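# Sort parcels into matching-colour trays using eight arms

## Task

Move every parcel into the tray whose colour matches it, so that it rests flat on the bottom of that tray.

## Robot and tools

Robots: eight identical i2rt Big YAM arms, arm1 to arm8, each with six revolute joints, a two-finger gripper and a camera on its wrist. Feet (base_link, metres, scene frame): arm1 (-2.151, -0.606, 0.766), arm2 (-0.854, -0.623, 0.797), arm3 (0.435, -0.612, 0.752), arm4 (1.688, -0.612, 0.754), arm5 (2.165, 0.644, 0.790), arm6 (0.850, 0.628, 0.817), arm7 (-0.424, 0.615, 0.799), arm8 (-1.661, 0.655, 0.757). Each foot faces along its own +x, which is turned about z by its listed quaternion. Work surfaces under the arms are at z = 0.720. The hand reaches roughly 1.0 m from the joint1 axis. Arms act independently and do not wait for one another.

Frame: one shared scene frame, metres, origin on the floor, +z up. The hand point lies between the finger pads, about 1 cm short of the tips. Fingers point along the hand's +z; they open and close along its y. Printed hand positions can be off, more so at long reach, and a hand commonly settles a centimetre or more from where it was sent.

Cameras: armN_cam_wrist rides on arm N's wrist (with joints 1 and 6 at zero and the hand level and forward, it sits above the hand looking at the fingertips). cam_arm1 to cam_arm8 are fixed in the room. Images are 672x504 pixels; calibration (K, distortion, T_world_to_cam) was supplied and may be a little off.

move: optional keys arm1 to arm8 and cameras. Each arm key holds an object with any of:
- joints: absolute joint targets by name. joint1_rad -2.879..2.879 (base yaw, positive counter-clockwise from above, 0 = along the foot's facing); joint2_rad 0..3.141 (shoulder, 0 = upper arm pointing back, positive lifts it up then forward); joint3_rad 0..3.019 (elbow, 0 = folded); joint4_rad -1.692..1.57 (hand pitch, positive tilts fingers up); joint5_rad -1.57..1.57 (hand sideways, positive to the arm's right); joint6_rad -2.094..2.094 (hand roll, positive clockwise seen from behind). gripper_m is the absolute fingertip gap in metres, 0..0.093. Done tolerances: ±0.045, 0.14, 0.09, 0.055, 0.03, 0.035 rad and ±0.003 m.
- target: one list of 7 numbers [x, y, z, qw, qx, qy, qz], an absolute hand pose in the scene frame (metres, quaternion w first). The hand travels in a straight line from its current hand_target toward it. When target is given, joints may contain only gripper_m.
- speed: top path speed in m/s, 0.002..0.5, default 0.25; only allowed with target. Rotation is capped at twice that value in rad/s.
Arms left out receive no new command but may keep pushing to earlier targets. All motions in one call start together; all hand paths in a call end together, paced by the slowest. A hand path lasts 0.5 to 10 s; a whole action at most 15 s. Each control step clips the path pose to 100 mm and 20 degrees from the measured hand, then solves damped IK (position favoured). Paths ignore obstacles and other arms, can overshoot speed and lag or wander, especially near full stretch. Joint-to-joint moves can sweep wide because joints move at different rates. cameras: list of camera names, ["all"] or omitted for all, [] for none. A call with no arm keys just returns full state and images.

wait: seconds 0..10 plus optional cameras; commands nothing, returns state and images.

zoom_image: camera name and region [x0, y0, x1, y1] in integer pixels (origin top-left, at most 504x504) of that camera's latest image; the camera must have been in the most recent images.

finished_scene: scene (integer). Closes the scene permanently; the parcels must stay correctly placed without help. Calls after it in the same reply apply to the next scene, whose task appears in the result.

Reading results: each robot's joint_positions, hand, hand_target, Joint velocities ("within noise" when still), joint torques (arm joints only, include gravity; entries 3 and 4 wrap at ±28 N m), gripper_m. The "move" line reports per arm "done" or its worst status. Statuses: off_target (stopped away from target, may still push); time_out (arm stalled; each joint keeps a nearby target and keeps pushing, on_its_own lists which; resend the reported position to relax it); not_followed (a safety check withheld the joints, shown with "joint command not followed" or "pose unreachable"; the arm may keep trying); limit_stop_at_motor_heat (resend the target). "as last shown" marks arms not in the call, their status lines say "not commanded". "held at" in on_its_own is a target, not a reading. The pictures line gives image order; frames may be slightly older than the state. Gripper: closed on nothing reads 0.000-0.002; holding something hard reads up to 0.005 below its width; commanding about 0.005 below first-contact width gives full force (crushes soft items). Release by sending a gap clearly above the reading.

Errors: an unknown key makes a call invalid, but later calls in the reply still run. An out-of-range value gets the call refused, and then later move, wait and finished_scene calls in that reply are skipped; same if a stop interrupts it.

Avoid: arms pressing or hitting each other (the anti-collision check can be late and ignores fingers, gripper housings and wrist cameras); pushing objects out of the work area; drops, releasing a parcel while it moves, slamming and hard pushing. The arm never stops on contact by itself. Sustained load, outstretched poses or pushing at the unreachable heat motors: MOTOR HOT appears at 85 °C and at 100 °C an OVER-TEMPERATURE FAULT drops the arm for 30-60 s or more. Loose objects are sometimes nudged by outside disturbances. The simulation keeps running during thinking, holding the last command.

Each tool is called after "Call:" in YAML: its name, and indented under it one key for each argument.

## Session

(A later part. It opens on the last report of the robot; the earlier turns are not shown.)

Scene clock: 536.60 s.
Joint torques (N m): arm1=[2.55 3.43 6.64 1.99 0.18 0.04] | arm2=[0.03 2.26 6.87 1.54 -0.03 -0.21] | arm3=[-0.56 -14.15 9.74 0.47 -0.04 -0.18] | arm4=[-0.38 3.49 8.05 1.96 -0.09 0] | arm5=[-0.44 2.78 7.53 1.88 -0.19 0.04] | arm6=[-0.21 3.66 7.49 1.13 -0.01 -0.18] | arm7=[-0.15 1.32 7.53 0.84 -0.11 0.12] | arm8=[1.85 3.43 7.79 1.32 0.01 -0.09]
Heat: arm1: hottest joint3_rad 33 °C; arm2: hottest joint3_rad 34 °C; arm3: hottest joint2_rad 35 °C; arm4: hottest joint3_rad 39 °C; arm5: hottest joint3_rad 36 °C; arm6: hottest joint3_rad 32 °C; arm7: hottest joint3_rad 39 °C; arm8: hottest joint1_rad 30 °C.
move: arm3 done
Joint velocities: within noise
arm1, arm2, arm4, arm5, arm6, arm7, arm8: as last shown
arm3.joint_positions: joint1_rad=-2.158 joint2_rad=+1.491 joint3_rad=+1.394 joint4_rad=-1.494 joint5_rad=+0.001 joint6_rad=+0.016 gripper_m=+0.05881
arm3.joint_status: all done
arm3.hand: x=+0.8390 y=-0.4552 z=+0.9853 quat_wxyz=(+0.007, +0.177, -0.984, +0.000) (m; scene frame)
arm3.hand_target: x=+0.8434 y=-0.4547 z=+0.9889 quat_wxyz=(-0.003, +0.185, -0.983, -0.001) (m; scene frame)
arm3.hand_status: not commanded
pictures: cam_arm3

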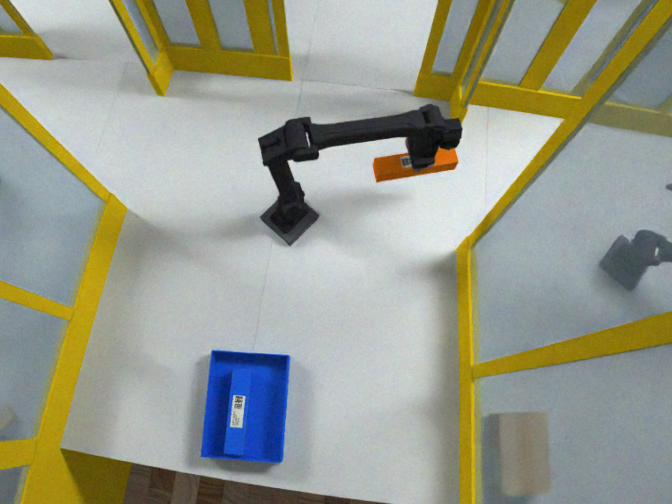

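Call:
move:
  arm3: {"joints":{"joint1_rad":-1.253}}
  cameras: []

Call:
move:
  arm3: {"target":[0.618,0.008,0.9,0,-0.596,0.803,0]}
  cameras: []

Call:
move:
  arm3: {"target":[0.618,0.01,0.768,0,-0.596,0.803,0],"speed":0.13}
  cameras: ["cam_arm3"]

Call:
move:
  arm3: {"joints":{"gripper_m":0.093}}
  cameras: []

Call:
move:
  arm3: {"target":[0.618,0.008,0.92,0,-0.596,0.803,0]}
  cameras: []

Call:
move:
  arm3: {"joints":{"joint2_rad":0.6,"joint3_rad":1.401,"joint4_rad":-1.483}}
  cameras: []

Call:
move:
  arm6: {"joints":{"joint2_rad":2.016,"joint3_rad":1.966,"joint4_rad":-1.52}}
  cameras: []

Call:
move:
  arm6: {"target":[0.611,-0.005,0.86,0,0.804,0.595,0]}
  cameras: ["arm6_cam_wrist"]

Scene clock: 556.47 s.
Joint torques (N m): arm1=[2.02 3.25 6.57 2.02 0.18 0.03] | arm2=[-0.03 2.32 6.87 1.55 -0.03 -0.2] | arm3=[0.09 -13.98 9.73 0.4 -0.06 -0.2] | arm4=[-0.38 3.49 8.05 1.98 -0.1 -0.01] | arm5=[-0.26 2.78 7.46 1.73 -0.16 0.03] | arm6=[-0.21 3.55 7.47 1.14 -0.01 -0.18] | arm7=[-0.03 1.55 7.61 0.84 -0.11 0.13] | arm8=[1.67 3.31 7.83 1.37 0.01 -0.1]
Heat: arm1: hottest joint3_rad 33 °C; arm2: hottest joint3_rad 34 °C; arm3: hottest joint2_rad 35 °C; arm4: hottest joint3_rad 39 °C; arm5: hottest joint3_rad 36 °C; arm6: hottest joint3_rad 32 °C; arm7: hottest joint3_rad 38 °C; arm8: hottest joint3_rad 31 °C.
move: arm3 done
Joint velocities: within noise
arm1, arm2, arm4, arm5, arm6, arm7, arm8: as last shown
arm3.joint_positions: joint1_rad=-1.262 joint2_rad=+1.491 joint3_rad=+1.394 joint4_rad=-1.491 joint5_rad=+0.002 joint6_rad=+0.014 gripper_m=+0.05883
arm3.joint_status: all done
arm3.hand: x=+0.5642 y=-0.1977 z=+0.9853 quat_wxyz=(+0.003, +0.587, -0.810, +0.005) (m; scene frame)
arm3.hand_target: x=+0.5617 y=-0.1931 z=+0.9889 quat_wxyz=(-0.005, +0.596, -0.803, +0.001) (m; scene frame)
arm3.hand_status: not commanded
pictures: none
No camera images: "cameras" was empty.

Scene clock: 558.40 s.
Joint torques (N m): arm1=[2.2 3.55 6.64 2.02 0.17 0.05] | arm2=[-0.03 2.26 6.87 1.55 -0.03 -0.2] | arm3=[0.44 -22.53 14.19 -0.28 -0.24 -0.13] | arm4=[-0.38 3.49 8.05 1.96 -0.09 -0.01] | arm5=[-0.32 3.19 7.35 1.81 -0.18 0.08] | arm6=[-0.21 3.55 7.46 1.11 -0.01 -0.17] | arm7=[0.03 1.55 7.57 0.9 -0.1 0.12] | arm8=[2.02 3.55 7.82 1.4 -0.02 -0.1]
Heat: arm1: hottest joint3_rad 33 °C; arm2: hottest joint3_rad 34 °C; arm3: hottest joint2_rad 35 °C; arm4: hottest joint3_rad 39 °C; arm5: hottest joint3_rad 36 °C; arm6: hottest joint3_rad 32 °C; arm7: hottest joint3_rad 38 °C; arm8: hottest joint3_rad 31 °C.
move: arm3 off_target
Joint velocities: within noise
arm1, arm2, arm4, arm6, arm7, arm8: as last shown
arm3.joint_positions: joint1_rad=-1.261 joint2_rad=+2.083 joint3_rad=+1.929 joint4_rad=-1.468 joint5_rad=+0.000 joint6_rad=+0.014 gripper_m=+0.05883
arm3.joint_status: not commanded
arm3.hand: x=+0.6222 y=-0.0096 z=+0.8793 quat_wxyz=(+0.017, +0.587, -0.809, +0.015) (m; scene frame)
arm3.hand_target: x=+0.6175 y=+0.0068 z=+0.9001 quat_wxyz=(+0.000, +0.596, -0.803, +0.000) (m; scene frame)
arm3.hand_status: off_target (0.027 m and 2.8 deg from the pose sent, 0.229 m and 1.4 deg at the start)
arm5.joint_positions: joint1_rad=+0.580 joint2_rad=+0.625 joint3_rad=+1.427 joint4_rad=-1.371 joint5_rad=+0.001 joint6_rad=-0.010 gripper_m=+0.09397
arm5.joint_status: not commanded
arm5.hand: x=+1.9466 y=+0.5700 z=+1.3380 quat_wxyz=(+0.071, +0.867, +0.145, -0.472) (m; scene frame)
arm5.hand_target: x=+1.9494 y=+0.5690 z=+1.3505 quat_wxyz=(+0.078, +0.860, +0.143, -0.484) (m; scene frame)
arm5.hand_status: not commanded
pictures: none
No camera images: "cameras" was empty.

Scene clock: 560.07 s.
Joint torques (N m): arm1=[2.32 3.25 6.56 1.96 0.17 0.05] | arm2=[-0.03 2.26 6.89 1.54 -0.03 -0.21] | arm3=[0.5 -22.18 8.91 0.59 -0.23 -0.11] | arm4=[-0.38 3.43 8.05 1.96 -0.09 0] | arm5=[-0.21 3.14 7.5 1.81 -0.18 0.05] | arm6=[-0.21 3.6 7.47 1.13 -0.01 -0.17] | arm7=[-0.09 1.38 7.56 0.83 -0.11 0.12] | arm8=[1.55 3.72 7.76 1.32 -0.01 -0.11]
Heat: arm1: hottest joint3_rad 33 °C; arm2: hottest joint3_rad 34 °C; arm3: hottest joint2_rad 35 °C; arm4: hottest joint3_rad 39 °C; arm5: hottest joint3_rad 36 °C; arm6: hottest joint3_rad 32 °C; arm7: hottest joint3_rad 38 °C; arm8: hottest joint3_rad 31 °C.
move: arm3 off_target
Joint velocities: within noise
arm1, arm2, arm4, arm5, arm6, arm8: as last shown
arm3.joint_positions: joint1_rad=-1.260 joint2_rad=+2.182 joint3_rad=+1.796 joint4_rad=-1.208 joint5_rad=-0.001 joint6_rad=+0.014 gripper_m=+0.05883
arm3.joint_status: not commanded
arm3.hand: x=+0.6257 y=+0.0022 z=+0.7684 quat_wxyz=(+0.005, +0.588, -0.809, +0.006) (m; scene frame)
arm3.hand_target: x=+0.6179 y=+0.0097 z=+0.7681 quat_wxyz=(+0.000, +0.596, -0.803, +0.000) (m; scene frame)
arm3.hand_status: off_target (0.011 m and 1.5 deg from the pose sent, 0.113 m and 2.8 deg at the start)
arm7.joint_positions: joint1_rad=+2.150 joint2_rad=+0.596 joint3_rad=+1.411 joint4_rad=-1.472 joint5_rad=+0.002 joint6_rad=+0.115 gripper_m=+0.09294
arm7.joint_status: not commanded
arm7.hand: x=-0.4105 y=+0.8162 z=+1.3267 quat_wxyz=(-0.304, +0.576, -0.688, -0.321) (m; scene frame)
arm7.hand_target: x=-0.4113 y=+0.8174 z=+1.3194 quat_wxyz=(-0.296, +0.580, -0.691, -0.314) (m; scene frame)
arm7.hand_status: not commanded
pictures: cam_arm3

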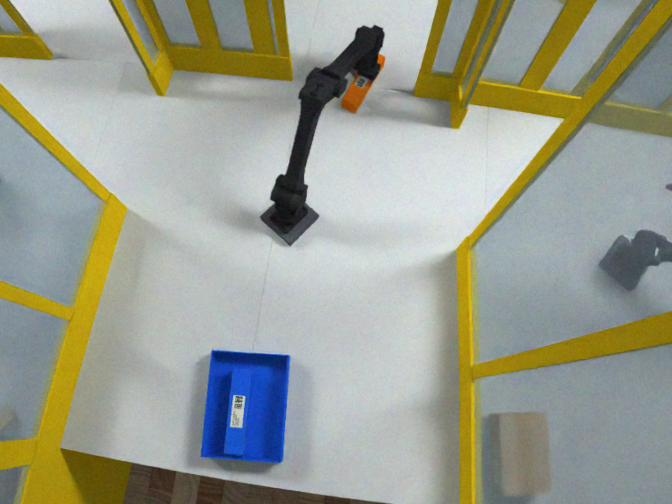

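Scene clock: 560.70 s.
Joint torques (N m): arm1=[2.2 3.25 6.61 1.94 0.17 0.05] | arm2=[-0.03 2.32 6.87 1.54 -0.03 -0.2] | arm3=[0.62 -23 8.92 0.61 -0.23 -0.12] | arm4=[-0.38 3.43 8.05 1.98 -0.1 -0.01] | arm5=[0.03 3.25 7.45 1.77 -0.18 0.1] | arm6=[-0.21 3.49 7.5 1.13 -0.01 -0.18] | arm7=[-0.03 1.67 7.61 0.87 -0.11 0.12] | arm8=[1.85 3.49 7.9 1.36 -0.01 -0.1]
Heat: arm1: hottest joint3_rad 33 °C; arm2: hottest joint3_rad 34 °C; arm3: hottest joint2_rad 35 °C; arm4: hottest joint3_rad 39 °C; arm5: hottest joint3_rad 36 °C; arm6: hottest joint3_rad 32 °C; arm7: hottest joint3_rad 38 °C; arm8: hottest joint3_rad 31 °C.
move: arm3 done
Joint velocities: within noise
arm1.joint_positions: joint1_rad=-1.545 joint2_rad=+0.599 joint3_rad=+1.409 joint4_rad=-1.494 joint5_rad=+0.004 joint6_rad=+0.235 gripper_m=+0.09288
arm1.joint_status: not commanded
arm1.hand: x=-2.2323 y=-0.7860 z=+1.2886 quat_wxyz=(-0.280, -0.806, -0.405, +0.329) (m; scene frame)
arm1.hand_target: x=-2.2315 y=-0.7896 z=+1.2871 quat_wxyz=(-0.284, -0.804, -0.406, +0.328) (m; scene frame)
arm1.hand_status: not commanded
arm2, arm4, arm5, arm6, arm7, arm8: as last shown
arm3.joint_positions: joint1_rad=-1.260 joint2_rad=+2.182 joint3_rad=+1.796 joint4_rad=-1.208 joint5_rad=-0.001 joint6_rad=+0.014 gripper_m=+0.09286
arm3.joint_status: all done
arm3.hand: x=+0.6257 y=+0.0022 z=+0.7684 quat_wxyz=(+0.005, +0.588, -0.809, +0.006) (m; scene frame)
arm3.hand_target: x=+0.6179 y=+0.0097 z=+0.7681 quat_wxyz=(+0.000, +0.596, -0.803, +0.000) (m; scene frame)
arm3.hand_status: not commanded
pictures: none
No camera images: "cameras" was empty.

Scene clock: 562.27 s.
Joint torques (N m): arm1=[2.02 3.6 6.61 1.99 0.17 0.05] | arm2=[-0.03 2.32 6.87 1.54 -0.03 -0.21] | arm3=[0.26 -22.89 14.12 -0.29 -0.24 -0.13] | arm4=[-0.38 3.49 8.05 1.96 -0.09 0] | arm5=[0.03 2.96 7.45 1.89 -0.19 0.04] | arm6=[-0.21 3.6 7.47 1.11 -0.01 -0.18] | arm7=[-0.09 1.32 7.57 0.85 -0.11 0.13] | arm8=[1.9 3.6 7.79 1.39 0 -0.09]
Heat: arm1: hottest joint3_rad 33 °C; arm2: hottest joint3_rad 34 °C; arm3: hottest joint2_rad 35 °C; arm4: hottest joint3_rad 39 °C; arm5: hottest joint3_rad 36 °C; arm6: hottest joint3_rad 32 °C; arm7: hottest joint3_rad 38 °C; arm8: hottest joint3_rad 31 °C.
move: arm3 off_target
Joint velocities: within noise
arm1, arm2, arm4, arm5, arm6, arm7, arm8: as last shown
arm3.joint_positions: joint1_rad=-1.260 joint2_rad=+2.082 joint3_rad=+1.976 joint4_rad=-1.518 joint5_rad=-0.001 joint6_rad=+0.014 gripper_m=+0.09297
arm3.joint_status: not commanded
arm3.hand: x=+0.6220 y=-0.0080 z=+0.8976 quat_wxyz=(+0.018, +0.588, -0.809, +0.015) (m; scene frame)
arm3.hand_target: x=+0.6176 y=+0.0068 z=+0.9201 quat_wxyz=(+0.000, +0.596, -0.803, +0.000) (m; scene frame)
arm3.hand_status: off_target (0.028 m and 2.9 deg from the pose sent, 0.152 m and 1.5 deg at the start; pose on its path clipped on 8 of 47 steps)
pictures: none
No camera images: "cameras" was empty.

Scene clock: 564.37 s.
Joint torques (N m): arm1=[2.26 3.6 6.65 1.96 0.15 0.07] | arm2=[-0.03 2.32 6.86 1.54 -0.03 -0.2] | arm3=[0.5 1.85 8.06 1.57 -0.23 -0.13] | arm4=[-0.38 3.49 8.05 1.96 -0.09 -0.01] | arm5=[0.03 2.96 7.38 1.7 -0.21 0.02] | arm6=[-0.15 3.49 7.47 1.13 -0.01 -0.17] | arm7=[0.03 1.32 7.56 0.88 -0.11 0.12] | arm8=[1.73 3.25 7.83 1.4 -0.01 -0.09]
Heat: arm1: hottest joint3_rad 33 °C; arm2: hottest joint3_rad 34 °C; arm3: hottest joint2_rad 35 °C; arm4: hottest joint3_rad 39 °C; arm5: hottest joint3_rad 36 °C; arm6: hottest joint3_rad 32 °C; arm7: hottest joint3_rad 38 °C; arm8: hottest joint3_rad 31 °C.
move: arm3 done
Joint velocities: within noise
arm1, arm2, arm4, arm5, arm6, arm7, arm8: as last shown
arm3.joint_positions: joint1_rad=-1.260 joint2_rad=+0.596 joint3_rad=+1.398 joint4_rad=-1.491 joint5_rad=-0.001 joint6_rad=+0.014 gripper_m=+0.09297
arm3.joint_status: all done
arm3.hand: x=+0.4924 y=-0.4221 z=+1.2707 quat_wxyz=(-0.345, +0.531, -0.730, -0.257) (m; scene frame)
arm3.hand_target: x=+0.4902 y=-0.4188 z=+1.2727 quat_wxyz=(-0.346, +0.539, -0.723, -0.260) (m; scene frame)
arm3.hand_status: not commanded
pictures: none
No camera images: "cameras" was empty.

Scene clock: 566.30 s.
Joint torques (N m): arm1=[1.85 3.02 6.54 1.98 0.17 0.07] | arm2=[0.03 2.32 6.86 1.55 -0.03 -0.2] | arm3=[0.44 1.49 7.91 1.57 -0.24 -0.13] | arm4=[-0.38 3.43 8.05 1.96 -0.09 -0.01] | arm5=[-0.21 2.84 7.49 1.95 -0.2 0.05] | arm6=[-0.26 -18.26 11.04 -0.08 -0.01 -0.17] | arm7=[-0.21 1.38 7.53 0.85 -0.11 0.12] | arm8=[1.73 3.78 7.77 1.4 0.01 -0.08]
Heat: arm1: hottest joint3_rad 33 °C; arm2: hottest joint3_rad 34 °C; arm3: hottest joint2_rad 35 °C; arm4: hottest joint3_rad 39 °C; arm5: hottest joint3_rad 36 °C; arm6: hottest joint3_rad 33 °C; arm7: hottest joint3_rad 38 °C; arm8: hottest joint3_rad 31 °C.
move: arm6 done
Joint velocities: within noise
arm1, arm3, arm5, arm7: as last shown
arm2.joint_positions: joint1_rad=-1.296 joint2_rad=+0.599 joint3_rad=+1.402 joint4_rad=-1.475 joint5_rad=+0.002 joint6_rad=+0.012 gripper_m=+0.09293
arm2.joint_status: not commanded
arm2.hand: x=-0.7760 y=-0.4336 z=+1.3195 quat_wxyz=(-0.360, +0.498, -0.750, -0.245) (m; scene frame)
arm2.hand_target: x=-0.7759 y=-0.4345 z=+1.3171 quat_wxyz=(-0.358, +0.503, -0.749, -0.239) (m; scene frame)
arm2.hand_status: not commanded
arm4.joint_positions: joint1_rad=+1.848 joint2_rad=+0.594 joint3_rad=+1.407 joint4_rad=-1.491 joint5_rad=+0.014 joint6_rad=+0.014 gripper_m=+0.09290
arm4.joint_status: not commanded
arm4.hand: x=+1.5063 y=-0.5368 z=+1.2771 quat_wxyz=(-0.071, +0.885, -0.165, -0.430) (m; scene frame)
arm4.hand_target: x=+1.5025 y=-0.5347 z=+1.2749 quat_wxyz=(-0.073, +0.886, -0.164, -0.427) (m; scene frame)
arm4.hand_status: not commanded
arm6.joint_positions: joint1_rad=-1.310 joint2_rad=+2.045 joint3_rad=+1.932 joint4_rad=-1.516 joint5_rad=+0.001 joint6_rad=+0.005 gripper_m=+0.09288
arm6.joint_status: all done
arm6.hand: x=+0.6328 y=+0.0473 z=+0.9651 quat_wxyz=(+0.017, -0.822, -0.568, -0.023) (m; scene frame)
arm6.hand_target: x=+0.6332 y=+0.0391 z=+0.9954 quat_wxyz=(+0.000, -0.819, -0.574, +0.001) (m; scene frame)
arm6.hand_status: not commanded
arm8.joint_positions: joint1_rad=+0.328 joint2_rad=+0.597 joint3_rad=+1.404 joint4_rad=-1.489 joint5_rad=-0.002 joint6_rad=+0.005 gripper_m=+0.09292
arm8.joint_status: not commanded
arm8.hand: x=-1.7166 y=+0.4618 z=+1.2780 quat_wxyz=(-0.261, -0.722, -0.542, +0.342) (m; scene frame)
arm8.hand_target: x=-1.7180 y=+0.4594 z=+1.2772 quat_wxyz=(-0.259, -0.721, -0.543, +0.344) (m; scene frame)
arm8.hand_status: not commanded
pictures: none
No camera images: "cameras" was empty.

Scene clock: 567.80 s.
Joint torques (N m): arm1=[2.14 3.37 6.54 2.06 0.18 0.08] | arm2=[-0.03 2.32 6.87 1.55 -0.03 -0.2] | arm3=[0.32 1.61 7.9 1.59 -0.24 -0.14] | arm4=[-0.38 3.49 8.06 1.96 -0.09 -0.01] | arm5=[-0.15 3.25 7.49 1.73 -0.14 0.05] | arm6=[-0.91 -18.26 10.73 0.47 0 -0.18] | arm7=[0.15 1.44 7.56 0.83 -0.11 0.12] | arm8=[1.9 3.43 7.82 1.36 0 -0.08]
Heat: arm1: hottest joint3_rad 33 °C; arm2: hottest joint3_rad 34 °C; arm3: hottest joint2_rad 35 °C; arm4: hottest joint3_rad 39 °C; arm5: hottest joint3_rad 36 °C; arm6: hottest joint3_rad 33 °C; arm7: hottest joint3_rad 37 °C; arm8: hottest joint3_rad 31 °C.
move: arm6 off_target
Joint velocities: within noise
arm1, arm2, arm3, arm4, arm5, arm7, arm8: as last shown
arm6.joint_positions: joint1_rad=-1.310 joint2_rad=+2.240 joint3_rad=+1.932 joint4_rad=-1.319 joint5_rad=+0.001 joint6_rad=-0.055 gripper_m=+0.09288
arm6.joint_status: not commanded
arm6.hand: x=+0.6189 y=+0.0101 z=+0.8412 quat_wxyz=(+0.016, -0.805, -0.592, -0.023) (m; scene frame)
arm6.hand_target: x=+0.6112 y=-0.0042 z=+0.8605 quat_wxyz=(+0.000, -0.804, -0.595, +0.000) (m; scene frame)
arm6.hand_status: off_target (0.025 m and 3.2 deg from the pose sent, 0.119 m and 5.0 deg at the start)
pictures: arm6_cam_wrist
camera_calibration:
arm6_cam_wrist: T_world_to_cam=[[-0.956795, 0.290725, 0.00464309, 0.583842], [0.230816, 0.749724, 0.620192, -0.666278], [0.176824, 0.594468, -0.784437, 0.668728], [0, 0, 0, 1]] pos_world=[0.594157, -0.0677508, 0.935084]

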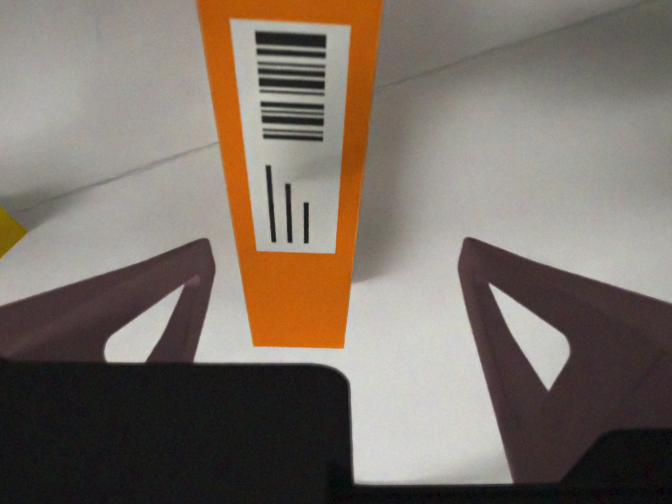

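Call:
move:
  arm6: {"target":[0.623,0.0,0.775,0,0.806,0.592,0],"speed":0.15}
  cameras: ["arm6_cam_wrist"]

Call:
move:
  arm6: {"joints":{"gripper_m":0.04}}
  cameras: ["arm6_cam_wrist"]

Call:
move:
  arm6: {"target":[0.623,0.01,0.93,0,0.806,0.592,0]}
  cameras: []

Call:
move:
  arm6: {"joints":{"joint2_rad":1.489,"joint3_rad":1.401,"joint4_rad":-1.483,"joint6_rad":0}}
  cameras: ["cam_arm6"]

Call:
move:
  arm6: {"joints":{"joint1_rad":0.32}}
  cameras: []

Call:
move:
  arm6: {"target":[1.505,0.42,0.9,0,0.148,0.989,0]}
  cameras: ["cam_arm6"]

Scene clock: 582.43 s.
Joint torques (N m): arm1=[2.26 3.66 6.68 1.92 0.18 0.05] | arm2=[-0.03 2.32 6.87 1.54 -0.03 -0.2] | arm3=[0.38 1.61 7.88 1.58 -0.24 -0.14] | arm4=[-0.38 3.43 8.05 1.96 -0.09 -0.01] | arm5=[-0.15 3.43 7.54 1.8 -0.18 0.03] | arm6=[0.15 -15.21 6.57 1.18 0.35 0.02] | arm7=[-0.03 1.26 7.58 0.85 -0.1 0.13] | arm8=[1.61 3.43 7.86 1.33 -0.01 -0.08]
Heat: arm1: hottest joint3_rad 33 °C; arm2: hottest joint3_rad 34 °C; arm3: hottest joint2_rad 33 °C; arm4: hottest joint3_rad 39 °C; arm5: hottest joint3_rad 36 °C; arm6: hottest joint2_rad 33 °C; arm7: hottest joint3_rad 37 °C; arm8: hottest joint3_rad 31 °C.
move: arm6 off_target
Joint velocities: within noise
arm1, arm2, arm3, arm4, arm5, arm7, arm8: as last shown
arm6.joint_positions: joint1_rad=-1.309 joint2_rad=+2.259 joint3_rad=+1.858 joint4_rad=-1.154 joint5_rad=-0.008 joint6_rad=-0.054 gripper_m=+0.09288
arm6.joint_status: not commanded
arm6.hand: x=+0.6177 y=-0.0004 z=+0.8018 quat_wxyz=(-0.008, -0.805, -0.593, +0.005) (m; scene frame)
arm6.hand_target: x=+0.6234 y=+0.0010 z=+0.7756 quat_wxyz=(+0.000, -0.806, -0.592, +0.000) (m; scene frame)
arm6.hand_status: off_target (0.027 m and 1.0 deg from the pose sent, 0.067 m and 3.2 deg at the start)
pictures: arm6_cam_wrist
camera_calibration:
arm6_cam_wrist: T_world_to_cam=[[-0.95682, 0.290682, -0.0000383866, 0.589735], [0.240467, 0.791603, 0.56173, -0.592774], [0.163315, 0.537465, -0.827321, 0.687035], [0, 0, 0, 1]] pos_world=[0.594609, -0.0714417, 0.9014]

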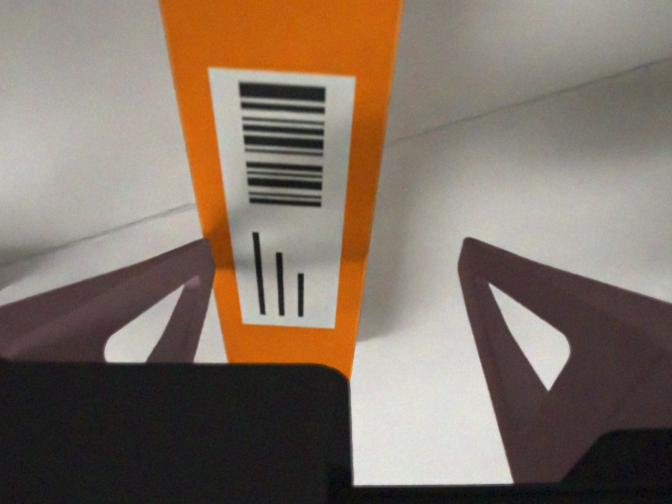

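Scene clock: 583.13 s.
Joint torques (N m): arm1=[1.96 3.43 6.61 2.04 0.21 0.06] | arm2=[-0.03 2.32 6.87 1.55 -0.03 -0.2] | arm3=[0.38 1.55 7.88 1.55 -0.24 -0.14] | arm4=[-0.38 3.43 8.05 1.96 -0.09 -0.01] | arm5=[-0.03 2.55 7.38 1.88 -0.14 0] | arm6=[-1.08 -15.33 6.61 0.79 0.46 0.01] | arm7=[-0.09 1.49 7.56 0.85 -0.1 0.12] | arm8=[1.61 3.6 7.76 1.4 0 -0.09]
Heat: arm1: hottest joint3_rad 33 °C; arm2: hottest joint3_rad 34 °C; arm3: hottest joint2_rad 33 °C; arm4: hottest joint3_rad 39 °C; arm5: hottest joint3_rad 36 °C; arm6: hottest joint2_rad 33 °C; arm7: hottest joint3_rad 37 °C; arm8: hottest joint3_rad 31 °C.
move: arm6 done
Joint velocities: within noise
arm1, arm2, arm3, arm4, arm7, arm8: as last shown
arm5.joint_positions: joint1_rad=+0.580 joint2_rad=+0.625 joint3_rad=+1.427 joint4_rad=-1.371 joint5_rad=+0.001 joint6_rad=-0.010 gripper_m=+0.09397
arm5.joint_status: not commanded
arm5.hand: x=+1.9466 y=+0.5700 z=+1.3380 quat_wxyz=(+0.071, +0.867, +0.145, -0.472) (m; scene frame)
arm5.hand_target: x=+1.9494 y=+0.5690 z=+1.3505 quat_wxyz=(+0.078, +0.860, +0.143, -0.484) (m; scene frame)
arm5.hand_status: not commanded
arm6.joint_positions: joint1_rad=-1.294 joint2_rad=+2.259 joint3_rad=+1.858 joint4_rad=-1.140 joint5_rad=-0.011 joint6_rad=-0.053 gripper_m=+0.04028
arm6.joint_status: all done
arm6.hand: x=+0.6266 y=-0.0072 z=+0.8019 quat_wxyz=(-0.013, -0.801, -0.599, +0.009) (m; scene frame)
arm6.hand_target: x=+0.6233 y=+0.0010 z=+0.7756 quat_wxyz=(+0.000, -0.806, -0.592, +0.000) (m; scene frame)
arm6.hand_status: not commanded
pictures: arm6_cam_wrist
camera_calibration:
arm6_cam_wrist: T_world_to_cam=[[-0.960953, 0.276707, -0.00189013, 0.604229], [0.230058, 0.80271, 0.550209, -0.573729], [0.153764, 0.52829, -0.835025, 0.701399], [0, 0, 0, 1]] pos_world=[0.604777, -0.0771981, 0.902498]

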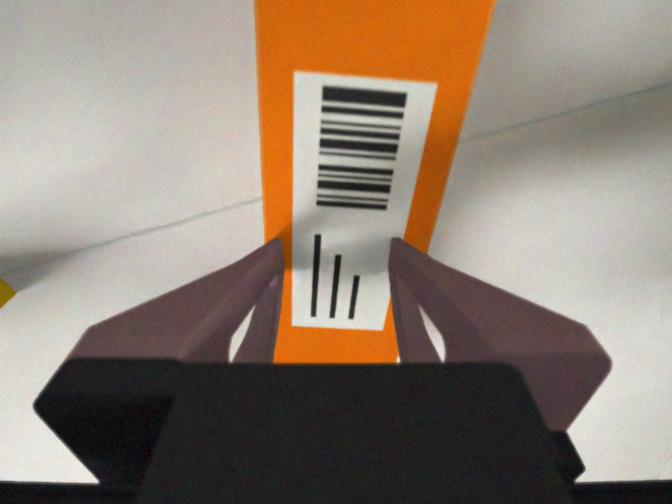

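Scene clock: 584.63 s.
Joint torques (N m): arm1=[2.26 3.6 6.63 2.02 0.17 0.08] | arm2=[-0.03 2.26 6.86 1.55 -0.03 -0.2] | arm3=[0.32 1.61 7.92 1.57 -0.23 -0.13] | arm4=[-0.38 3.49 8.05 1.98 -0.09 0] | arm5=[-0.38 3.19 7.49 1.72 -0.18 0.04] | arm6=[-1.44 -17.9 12.21 -0.23 0.11 -0.05] | arm7=[-0.15 1.55 7.53 0.83 -0.11 0.13] | arm8=[1.61 3.37 7.8 1.35 0 -0.11]
Heat: arm1: hottest joint3_rad 33 °C; arm2: hottest joint3_rad 34 °C; arm3: hottest joint2_rad 33 °C; arm4: hottest joint3_rad 39 °C; arm5: hottest joint3_rad 36 °C; arm6: hottest joint2_rad 34 °C; arm7: hottest joint3_rad 37 °C; arm8: hottest joint3_rad 31 °C.
move: arm6 off_target
Joint velocities: within noise
arm1, arm2, arm3, arm4, arm5, arm8: as last shown
arm6.joint_positions: joint1_rad=-1.294 joint2_rad=+2.136 joint3_rad=+1.928 joint4_rad=-1.411 joint5_rad=-0.002 joint6_rad=-0.052 gripper_m=+0.04015
arm6.joint_status: not commanded
arm6.hand: x=+0.6349 y=+0.0214 z=+0.9068 quat_wxyz=(+0.012, -0.801, -0.598, -0.020) (m; scene frame)
arm6.hand_target: x=+0.6234 y=+0.0111 z=+0.9301 quat_wxyz=(+0.000, -0.806, -0.592, +0.000) (m; scene frame)
arm6.hand_status: off_target (0.028 m and 2.8 deg from the pose sent, 0.129 m and 2.0 deg at the start; pose on its path clipped on 2 of 45 steps)
arm7.joint_positions: joint1_rad=+2.150 joint2_rad=+0.596 joint3_rad=+1.411 joint4_rad=-1.472 joint5_rad=+0.002 joint6_rad=+0.115 gripper_m=+0.09294
arm7.joint_status: not commanded
arm7.hand: x=-0.4105 y=+0.8162 z=+1.3267 quat_wxyz=(-0.304, +0.576, -0.688, -0.321) (m; scene frame)
arm7.hand_target: x=-0.4113 y=+0.8174 z=+1.3194 quat_wxyz=(-0.296, +0.580, -0.691, -0.314) (m; scene frame)
arm7.hand_status: not commanded
pictures: none
No camera images: "cameras" was empty.

Scene clock: 586.10 s.
Joint torques (N m): arm1=[2.32 3.6 6.6 2.07 0.17 0.04] | arm2=[-0.03 2.32 6.87 1.55 -0.03 -0.21] | arm3=[0.38 1.49 7.9 1.58 -0.24 -0.14] | arm4=[-0.44 3.49 8.05 1.96 -0.09 -0.01] | arm5=[-0.21 2.73 7.47 1.74 -0.16 0.08] | arm6=[-1.44 -9.47 8.72 -0.02 0.11 0] | arm7=[-0.03 1.49 7.56 0.84 -0.11 0.13] | arm8=[1.67 3.72 7.79 1.36 -0.01 -0.08]
Heat: arm1: hottest joint3_rad 32 °C; arm2: hottest joint3_rad 34 °C; arm3: hottest joint2_rad 33 °C; arm4: hottest joint3_rad 39 °C; arm5: hottest joint3_rad 36 °C; arm6: hottest joint2_rad 34 °C; arm7: hottest joint3_rad 37 °C; arm8: hottest joint3_rad 31 °C.
move: arm6 done
Joint velocities: within noise
arm1.joint_positions: joint1_rad=-1.545 joint2_rad=+0.599 joint3_rad=+1.409 joint4_rad=-1.494 joint5_rad=+0.004 joint6_rad=+0.235 gripper_m=+0.09288
arm1.joint_status: not commanded
arm1.hand: x=-2.2323 y=-0.7860 z=+1.2886 quat_wxyz=(-0.280, -0.806, -0.405, +0.329) (m; scene frame)
arm1.hand_target: x=-2.2315 y=-0.7896 z=+1.2871 quat_wxyz=(-0.284, -0.804, -0.406, +0.328) (m; scene frame)
arm1.hand_status: not commanded
arm2, arm3, arm4, arm5, arm7, arm8: as last shown
arm6.joint_positions: joint1_rad=-1.294 joint2_rad=+1.490 joint3_rad=+1.397 joint4_rad=-1.477 joint5_rad=-0.002 joint6_rad=-0.009 gripper_m=+0.04015
arm6.joint_status: all done
arm6.hand: x=+0.7034 y=+0.2143 z=+1.0491 quat_wxyz=(-0.001, -0.814, -0.581, -0.001) (m; scene frame)
arm6.hand_target: x=+0.6987 y=+0.2163 z=+1.0512 quat_wxyz=(+0.000, -0.820, -0.573, +0.000) (m; scene frame)
arm6.hand_status: not commanded
pictures: cam_arm6

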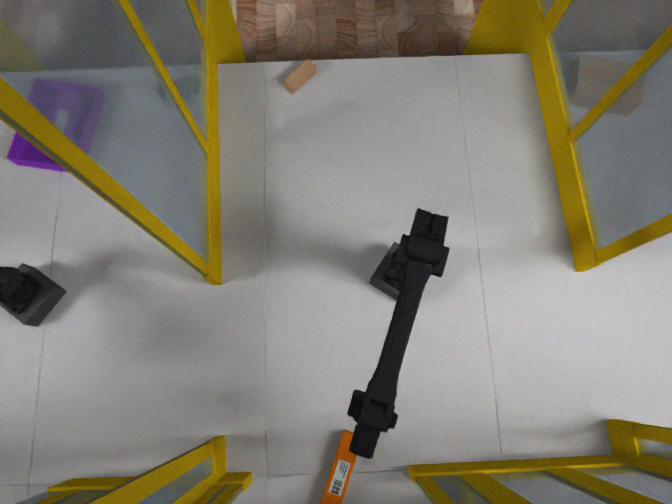

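Scene clock: 588.17 s.
Joint torques (N m): arm1=[2.08 3.31 6.64 2.07 0.2 0.08] | arm2=[0.03 2.26 6.87 1.54 -0.03 -0.2] | arm3=[0.38 1.49 7.9 1.55 -0.24 -0.14] | arm4=[-0.38 3.49 8.05 1.96 -0.09 0] | arm5=[0.21 3.14 7.5 1.85 -0.16 0.05] | arm6=[-1.26 -9.52 8.73 -0.02 0.11 -0.02] | arm7=[-0.09 1.49 7.57 0.87 -0.11 0.12] | arm8=[1.55 3.6 7.82 1.4 -0.01 -0.08]
Heat: arm1: hottest joint3_rad 32 °C; arm2: hottest joint3_rad 34 °C; arm3: hottest joint2_rad 33 °C; arm4: hottest joint3_rad 39 °C; arm5: hottest joint3_rad 36 °C; arm6: hottest joint3_rad 34 °C; arm7: hottest joint3_rad 37 °C; arm8: hottest joint3_rad 31 °C.
move: arm6 done
Joint velocities: within noise
arm1, arm2, arm3, arm4, arm5, arm7, arm8: as last shown
arm6.joint_positions: joint1_rad=+0.328 joint2_rad=+1.490 joint3_rad=+1.397 joint4_rad=-1.477 joint5_rad=-0.002 joint6_rad=-0.007 gripper_m=+0.04015
arm6.joint_status: all done
arm6.hand: x=+1.2714 y=+0.5027 z=+1.0489 quat_wxyz=(+0.000, -0.141, -0.990, -0.001) (m; scene frame)
arm6.hand_target: x=+1.2700 y=+0.4990 z=+1.0511 quat_wxyz=(+0.000, -0.148, -0.989, +0.000) (m; scene frame)
arm6.hand_status: not commanded
pictures: none
No camera images: "cameras" was empty.

Scene clock: 590.33 s.
Joint torques (N m): arm1=[2.02 3.25 6.6 1.94 0.19 0.07] | arm2=[-0.03 2.32 6.87 1.54 -0.03 -0.21] | arm3=[0.32 1.55 7.92 1.55 -0.24 -0.13] | arm4=[-0.38 3.43 8.06 1.96 -0.1 0] | arm5=[0.03 3.02 7.5 1.8 -0.17 0.03] | arm6=[-1.38 -17.26 12.75 -0.2 0.1 -0.12] | arm7=[0.03 1.26 7.56 0.84 -0.1 0.12] | arm8=[1.67 3.55 7.77 1.36 -0.01 -0.11]
Heat: arm1: hottest joint3_rad 32 °C; arm2: hottest joint3_rad 34 °C; arm3: hottest joint2_rad 33 °C; arm4: hottest joint3_rad 39 °C; arm5: hottest joint3_rad 36 °C; arm6: hottest joint3_rad 34 °C; arm7: hottest joint3_rad 37 °C; arm8: hottest joint3_rad 31 °C.
move: arm6 off_target
Joint velocities: within noise
arm1, arm2, arm4, arm5, arm7, arm8: as last shown
arm3.joint_positions: joint1_rad=-1.260 joint2_rad=+0.596 joint3_rad=+1.398 joint4_rad=-1.491 joint5_rad=-0.001 joint6_rad=+0.014 gripper_m=+0.09297
arm3.joint_status: not commanded
arm3.hand: x=+0.4924 y=-0.4221 z=+1.2707 quat_wxyz=(-0.345, +0.531, -0.730, -0.257) (m; scene frame)
arm3.hand_target: x=+0.4902 y=-0.4188 z=+1.2727 quat_wxyz=(-0.346, +0.539, -0.723, -0.260) (m; scene frame)
arm3.hand_status: not commanded
arm6.joint_positions: joint1_rad=+0.321 joint2_rad=+2.223 joint3_rad=+2.023 joint4_rad=-1.406 joint5_rad=-0.002 joint6_rad=-0.007 gripper_m=+0.04015
arm6.joint_status: not commanded
arm6.hand: x=+1.4922 y=+0.4320 z=+0.8853 quat_wxyz=(+0.018, -0.144, -0.989, -0.003) (m; scene frame)
arm6.hand_target: x=+1.5040 y=+0.4203 z=+0.9002 quat_wxyz=(-0.001, -0.148, -0.989, +0.000) (m; scene frame)
arm6.hand_status: off_target (0.023 m and 2.1 deg from the pose sent, 0.289 m and 0.9 deg at the start)
pictures: cam_arm6

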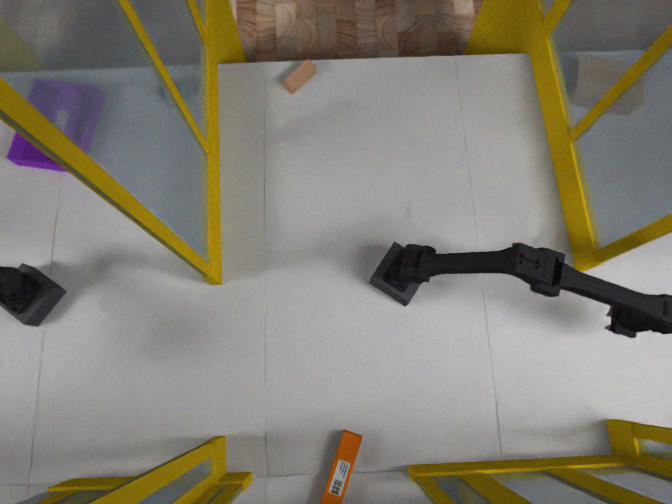

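Call:
move:
  arm6: {"joints":{"joint2_rad":1.489,"joint3_rad":1.401,"joint4_rad":-1.483,"gripper_m":0.093}}
  cameras: []

Call:
move:
  arm6: {"joints":{"joint1_rad":-1.294}}
  cameras: []

Call:
move:
  arm6: {"target":[0.625,-0.015,0.87,0,0.810,0.587,0]}
  cameras: ["arm6_cam_wrist"]

Scene clock: 601.13 s.
Joint torques (N m): arm1=[2.08 3.43 6.69 1.98 0.15 0.08] | arm2=[0.03 2.32 6.87 1.55 -0.03 -0.2] | arm3=[0.38 1.61 7.9 1.58 -0.24 -0.13] | arm4=[-0.38 3.49 8.05 1.96 -0.09 -0.01] | arm5=[-0.62 2.78 7.39 1.87 -0.2 0.05] | arm6=[-1.44 -9.52 8.75 -0.02 0.1 -0.12] | arm7=[0.03 1.49 7.61 0.87 -0.11 0.12] | arm8=[2.08 3.49 7.83 1.33 -0.01 -0.08]
Heat: arm1: hottest joint3_rad 32 °C; arm2: hottest joint3_rad 34 °C; arm3: hottest joint2_rad 32 °C; arm4: hottest joint3_rad 39 °C; arm5: hottest joint3_rad 36 °C; arm6: hottest joint3_rad 35 °C; arm7: hottest joint3_rad 37 °C; arm8: hottest joint3_rad 31 °C.
move: arm6 done
Joint velocities: within noise
arm1, arm3, arm5, arm7: as last shown
arm2.joint_positions: joint1_rad=-1.296 joint2_rad=+0.599 joint3_rad=+1.402 joint4_rad=-1.475 joint5_rad=+0.002 joint6_rad=+0.012 gripper_m=+0.09293
arm2.joint_status: not commanded
arm2.hand: x=-0.7760 y=-0.4336 z=+1.3195 quat_wxyz=(-0.360, +0.498, -0.750, -0.245) (m; scene frame)
arm2.hand_target: x=-0.7759 y=-0.4345 z=+1.3171 quat_wxyz=(-0.358, +0.503, -0.749, -0.239) (m; scene frame)
arm2.hand_status: not commanded
arm4.joint_positions: joint1_rad=+1.848 joint2_rad=+0.594 joint3_rad=+1.407 joint4_rad=-1.491 joint5_rad=+0.014 joint6_rad=+0.014 gripper_m=+0.09290
arm4.joint_status: not commanded
arm4.hand: x=+1.5063 y=-0.5368 z=+1.2771 quat_wxyz=(-0.071, +0.885, -0.165, -0.430) (m; scene frame)
arm4.hand_target: x=+1.5025 y=-0.5347 z=+1.2749 quat_wxyz=(-0.073, +0.886, -0.164, -0.427) (m; scene frame)
arm4.hand_status: not commanded
arm6.joint_positions: joint1_rad=+0.321 joint2_rad=+1.491 joint3_rad=+1.396 joint4_rad=-1.478 joint5_rad=-0.002 joint6_rad=-0.007 gripper_m=+0.09285
arm6.joint_status: all done
arm6.hand: x=+1.2703 y=+0.4998 z=+1.0486 quat_wxyz=(+0.001, -0.144, -0.990, -0.001) (m; scene frame)
arm6.hand_target: x=+1.2686 y=+0.4950 z=+1.0511 quat_wxyz=(+0.000, -0.148, -0.989, +0.000) (m; scene frame)
arm6.hand_status: not commanded
arm8.joint_positions: joint1_rad=+0.328 joint2_rad=+0.597 joint3_rad=+1.404 joint4_rad=-1.489 joint5_rad=-0.002 joint6_rad=+0.005 gripper_m=+0.09292
arm8.joint_status: not commanded
arm8.hand: x=-1.7166 y=+0.4618 z=+1.2780 quat_wxyz=(-0.261, -0.722, -0.542, +0.342) (m; scene frame)
arm8.hand_target: x=-1.7180 y=+0.4594 z=+1.2772 quat_wxyz=(-0.259, -0.721, -0.543, +0.344) (m; scene frame)
arm8.hand_status: not commanded
pictures: none
No camera images: "cameras" was empty.

Scene clock: 603.20 s.
Joint torques (N m): arm1=[2.08 3.9 6.63 2.02 0.19 0.09] | arm2=[-0.03 2.26 6.87 1.54 -0.03 -0.2] | arm3=[0.38 1.55 7.87 1.58 -0.23 -0.14] | arm4=[-0.44 3.43 8.05 1.98 -0.1 -0.01] | arm5=[-0.32 2.73 7.53 1.81 -0.15 0.02] | arm6=[0.03 -9.47 8.76 -0.02 -0.02 -0.12] | arm7=[0.03 1.49 7.58 0.85 -0.11 0.13] | arm8=[1.49 3.66 7.83 1.33 0.01 -0.1]
Heat: arm1: hottest joint3_rad 32 °C; arm2: hottest joint3_rad 34 °C; arm3: hottest joint2_rad 32 °C; arm4: hottest joint3_rad 39 °C; arm5: hottest joint3_rad 36 °C; arm6: hottest joint3_rad 35 °C; arm7: hottest joint3_rad 37 °C; arm8: hottest joint3_rad 31 °C.
move: arm6 done
Joint velocities: within noise
arm1, arm2, arm3, arm4, arm5, arm7, arm8: as last shown
arm6.joint_positions: joint1_rad=-1.302 joint2_rad=+1.491 joint3_rad=+1.396 joint4_rad=-1.478 joint5_rad=+0.002 joint6_rad=-0.007 gripper_m=+0.09287
arm6.joint_status: all done
arm6.hand: x=+0.6994 y=+0.2159 z=+1.0488 quat_wxyz=(+0.001, -0.817, -0.576, +0.000) (m; scene frame)
arm6.hand_target: x=+0.7031 y=+0.2148 z=+1.0513 quat_wxyz=(+0.000, -0.814, -0.581, +0.000) (m; scene frame)
arm6.hand_status: not commanded
pictures: none
No camera images: "cameras" was empty.

Scene clock: 605.40 s.
Joint torques (N m): arm1=[2.14 3.6 6.6 1.89 0.19 0.06] | arm2=[-0.03 2.32 6.87 1.55 -0.03 -0.2] | arm3=[0.44 1.44 7.91 1.55 -0.24 -0.14] | arm4=[-0.38 3.49 8.05 1.96 -0.09 -0.01] | arm5=[-0.56 3.14 7.39 1.84 -0.18 0.07] | arm6=[0.26 -17.08 12.49 -0.23 -0.03 -0.18] | arm7=[-0.15 1.61 7.58 0.84 -0.11 0.12] | arm8=[1.67 3.49 7.83 1.39 -0.01 -0.08]
Heat: arm1: hottest joint3_rad 32 °C; arm2: hottest joint3_rad 34 °C; arm3: hottest joint2_rad 32 °C; arm4: hottest joint3_rad 39 °C; arm5: hottest joint3_rad 36 °C; arm6: hottest joint3_rad 36 °C; arm7: hottest joint3_rad 37 °C; arm8: hottest joint3_rad 31 °C.
move: arm6 off_target
Joint velocities: within noise
arm1, arm2, arm3, arm4, arm5, arm7, arm8: as last shown
arm6.joint_positions: joint1_rad=-1.300 joint2_rad=+2.226 joint3_rad=+1.948 joint4_rad=-1.328 joint5_rad=+0.002 joint6_rad=-0.010 gripper_m=+0.09287
arm6.joint_status: not commanded
arm6.hand: x=+0.6236 y=+0.0033 z=+0.8558 quat_wxyz=(+0.011, -0.815, -0.579, -0.014) (m; scene frame)
arm6.hand_target: x=+0.6255 y=-0.0141 z=+0.8704 quat_wxyz=(+0.000, -0.810, -0.587, +0.001) (m; scene frame)
arm6.hand_status: off_target (0.023 m and 2.3 deg from the pose sent, 0.301 m and 1.5 deg at the start)
pictures: arm6_cam_wrist
camera_calibration:
arm6_cam_wrist: T_world_to_cam=[[-0.946213, 0.323449, 0.00789442, 0.580762], [0.262316, 0.752636, 0.603929, -0.676988], [0.189398, 0.573516, -0.796999, 0.686392], [0, 0, 0, 1]] pos_world=[0.597108, -0.0719774, 0.951321]

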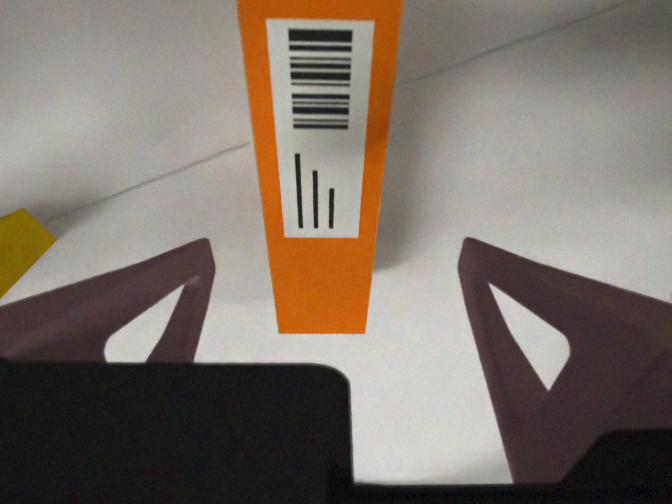

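Call:
move:
  arm6: {"target":[0.628,-0.012,0.77,0,0.810,0.587,0],"speed":0.13}
  cameras: []

Call:
move:
  arm6: {"joints":{"gripper_m":0.04}}
  cameras: ["arm6_cam_wrist"]

Scene clock: 612.60 s.
Joint torques (N m): arm1=[1.96 3.43 6.57 2.09 0.19 0.08] | arm2=[-0.03 2.32 6.87 1.55 -0.03 -0.2] | arm3=[0.38 1.49 7.91 1.55 -0.25 -0.13] | arm4=[-0.38 3.49 8.05 1.96 -0.09 -0.01] | arm5=[-0.79 3.43 7.45 1.88 -0.21 0.05] | arm6=[0.26 -18.02 8.13 0.55 -0.03 -0.15] | arm7=[-0.03 1.38 7.56 0.83 -0.11 0.12] | arm8=[1.67 3.55 7.75 1.4 -0.01 -0.11]
Heat: arm1: hottest joint3_rad 32 °C; arm2: hottest joint3_rad 34 °C; arm3: hottest joint2_rad 32 °C; arm4: hottest joint3_rad 39 °C; arm5: hottest joint3_rad 36 °C; arm6: hottest joint3_rad 36 °C; arm7: hottest joint3_rad 37 °C; arm8: hottest joint3_rad 31 °C.
move: arm6 done
Joint velocities: within noise
arm1, arm2, arm3, arm4, arm7, arm8: as last shown
arm5.joint_positions: joint1_rad=+0.580 joint2_rad=+0.625 joint3_rad=+1.427 joint4_rad=-1.371 joint5_rad=+0.001 joint6_rad=-0.010 gripper_m=+0.09397
arm5.joint_status: not commanded
arm5.hand: x=+1.9466 y=+0.5700 z=+1.3380 quat_wxyz=(+0.071, +0.867, +0.145, -0.472) (m; scene frame)
arm5.hand_target: x=+1.9494 y=+0.5690 z=+1.3505 quat_wxyz=(+0.078, +0.860, +0.143, -0.484) (m; scene frame)
arm5.hand_status: not commanded
arm6.joint_positions: joint1_rad=-1.298 joint2_rad=+2.323 joint3_rad=+1.886 joint4_rad=-1.149 joint5_rad=+0.001 joint6_rad=-0.011 gripper_m=+0.09287
arm6.joint_status: not commanded
arm6.hand: x=+0.6226 y=-0.0042 z=+0.7699 quat_wxyz=(+0.005, -0.815, -0.580, -0.006) (m; scene frame)
arm6.hand_target: x=+0.6282 y=-0.0119 z=+0.7702 quat_wxyz=(+0.000, -0.810, -0.587, +0.000) (m; scene frame)
arm6.hand_status: done (0.010 m and 1.4 deg from the pose sent, 0.087 m and 2.3 deg at the start)
pictures: none
No camera images: "cameras" was empty.

Scene clock: 613.20 s.
Joint torques (N m): arm1=[2.49 3.6 6.74 2.03 0.17 0.07] | arm2=[-0.03 2.32 6.87 1.55 -0.03 -0.21] | arm3=[0.5 1.55 7.87 1.54 -0.24 -0.14] | arm4=[-0.38 3.43 8.03 1.98 -0.09 0] | arm5=[-0.38 2.78 7.49 1.7 -0.17 0.07] | arm6=[0.26 -17.85 8.1 0.58 0 -0.15] | arm7=[-0.03 1.61 7.57 0.85 -0.12 0.13] | arm8=[1.9 3.49 7.84 1.37 -0.01 -0.09]
Heat: arm1: hottest joint3_rad 32 °C; arm2: hottest joint3_rad 34 °C; arm3: hottest joint2_rad 32 °C; arm4: hottest joint3_rad 39 °C; arm5: hottest joint3_rad 36 °C; arm6: hottest joint3_rad 36 °C; arm7: hottest joint3_rad 37 °C; arm8: hottest joint3_rad 31 °C.
move: arm6 off_target
Joint velocities: within noise
arm1, arm2, arm3, arm4, arm5, arm8: as last shown
arm6.joint_positions: joint1_rad=-1.297 joint2_rad=+2.323 joint3_rad=+1.886 joint4_rad=-1.149 joint5_rad=+0.001 joint6_rad=-0.011 gripper_m=+0.05950
arm6.joint_status: gripper_m off_target (ended at +0.05953, target +0.04000)
arm6.hand: x=+0.6228 y=-0.0044 z=+0.7699 quat_wxyz=(+0.005, -0.815, -0.580, -0.006) (m; scene frame)
arm6.hand_target: x=+0.6281 y=-0.0120 z=+0.7702 quat_wxyz=(+0.000, -0.810, -0.587, +0.000) (m; scene frame)
arm6.hand_status: not commanded
arm7.joint_positions: joint1_rad=+2.150 joint2_rad=+0.596 joint3_rad=+1.411 joint4_rad=-1.472 joint5_rad=+0.002 joint6_rad=+0.115 gripper_m=+0.09294
arm7.joint_status: not commanded
arm7.hand: x=-0.4105 y=+0.8162 z=+1.3267 quat_wxyz=(-0.304, +0.576, -0.688, -0.321) (m; scene frame)
arm7.hand_target: x=-0.4113 y=+0.8174 z=+1.3194 quat_wxyz=(-0.296, +0.580, -0.691, -0.314) (m; scene frame)
arm7.hand_status: not commanded
pictures: arm6_cam_wrist
camera_calibration:
arm6_cam_wrist: T_world_to_cam=[[-0.947145, 0.320719, 0.00747362, 0.584106], [0.263584, 0.764713, 0.587995, -0.607695], [0.182866, 0.558886, -0.80883, 0.635578], [0, 0, 0, 1]] pos_world=[0.597186, -0.0778373, 0.867031]

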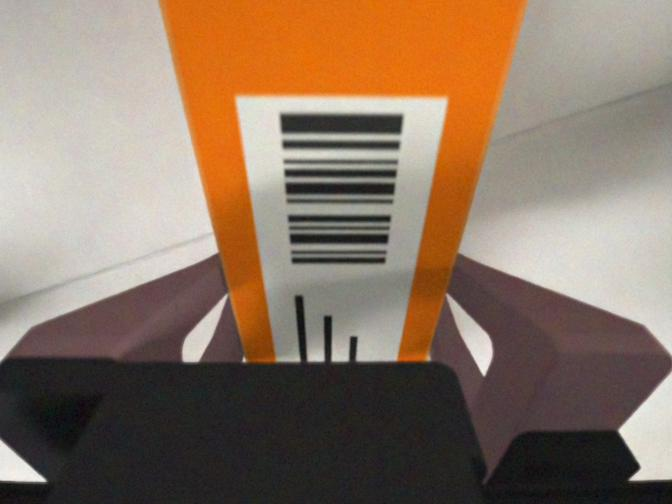

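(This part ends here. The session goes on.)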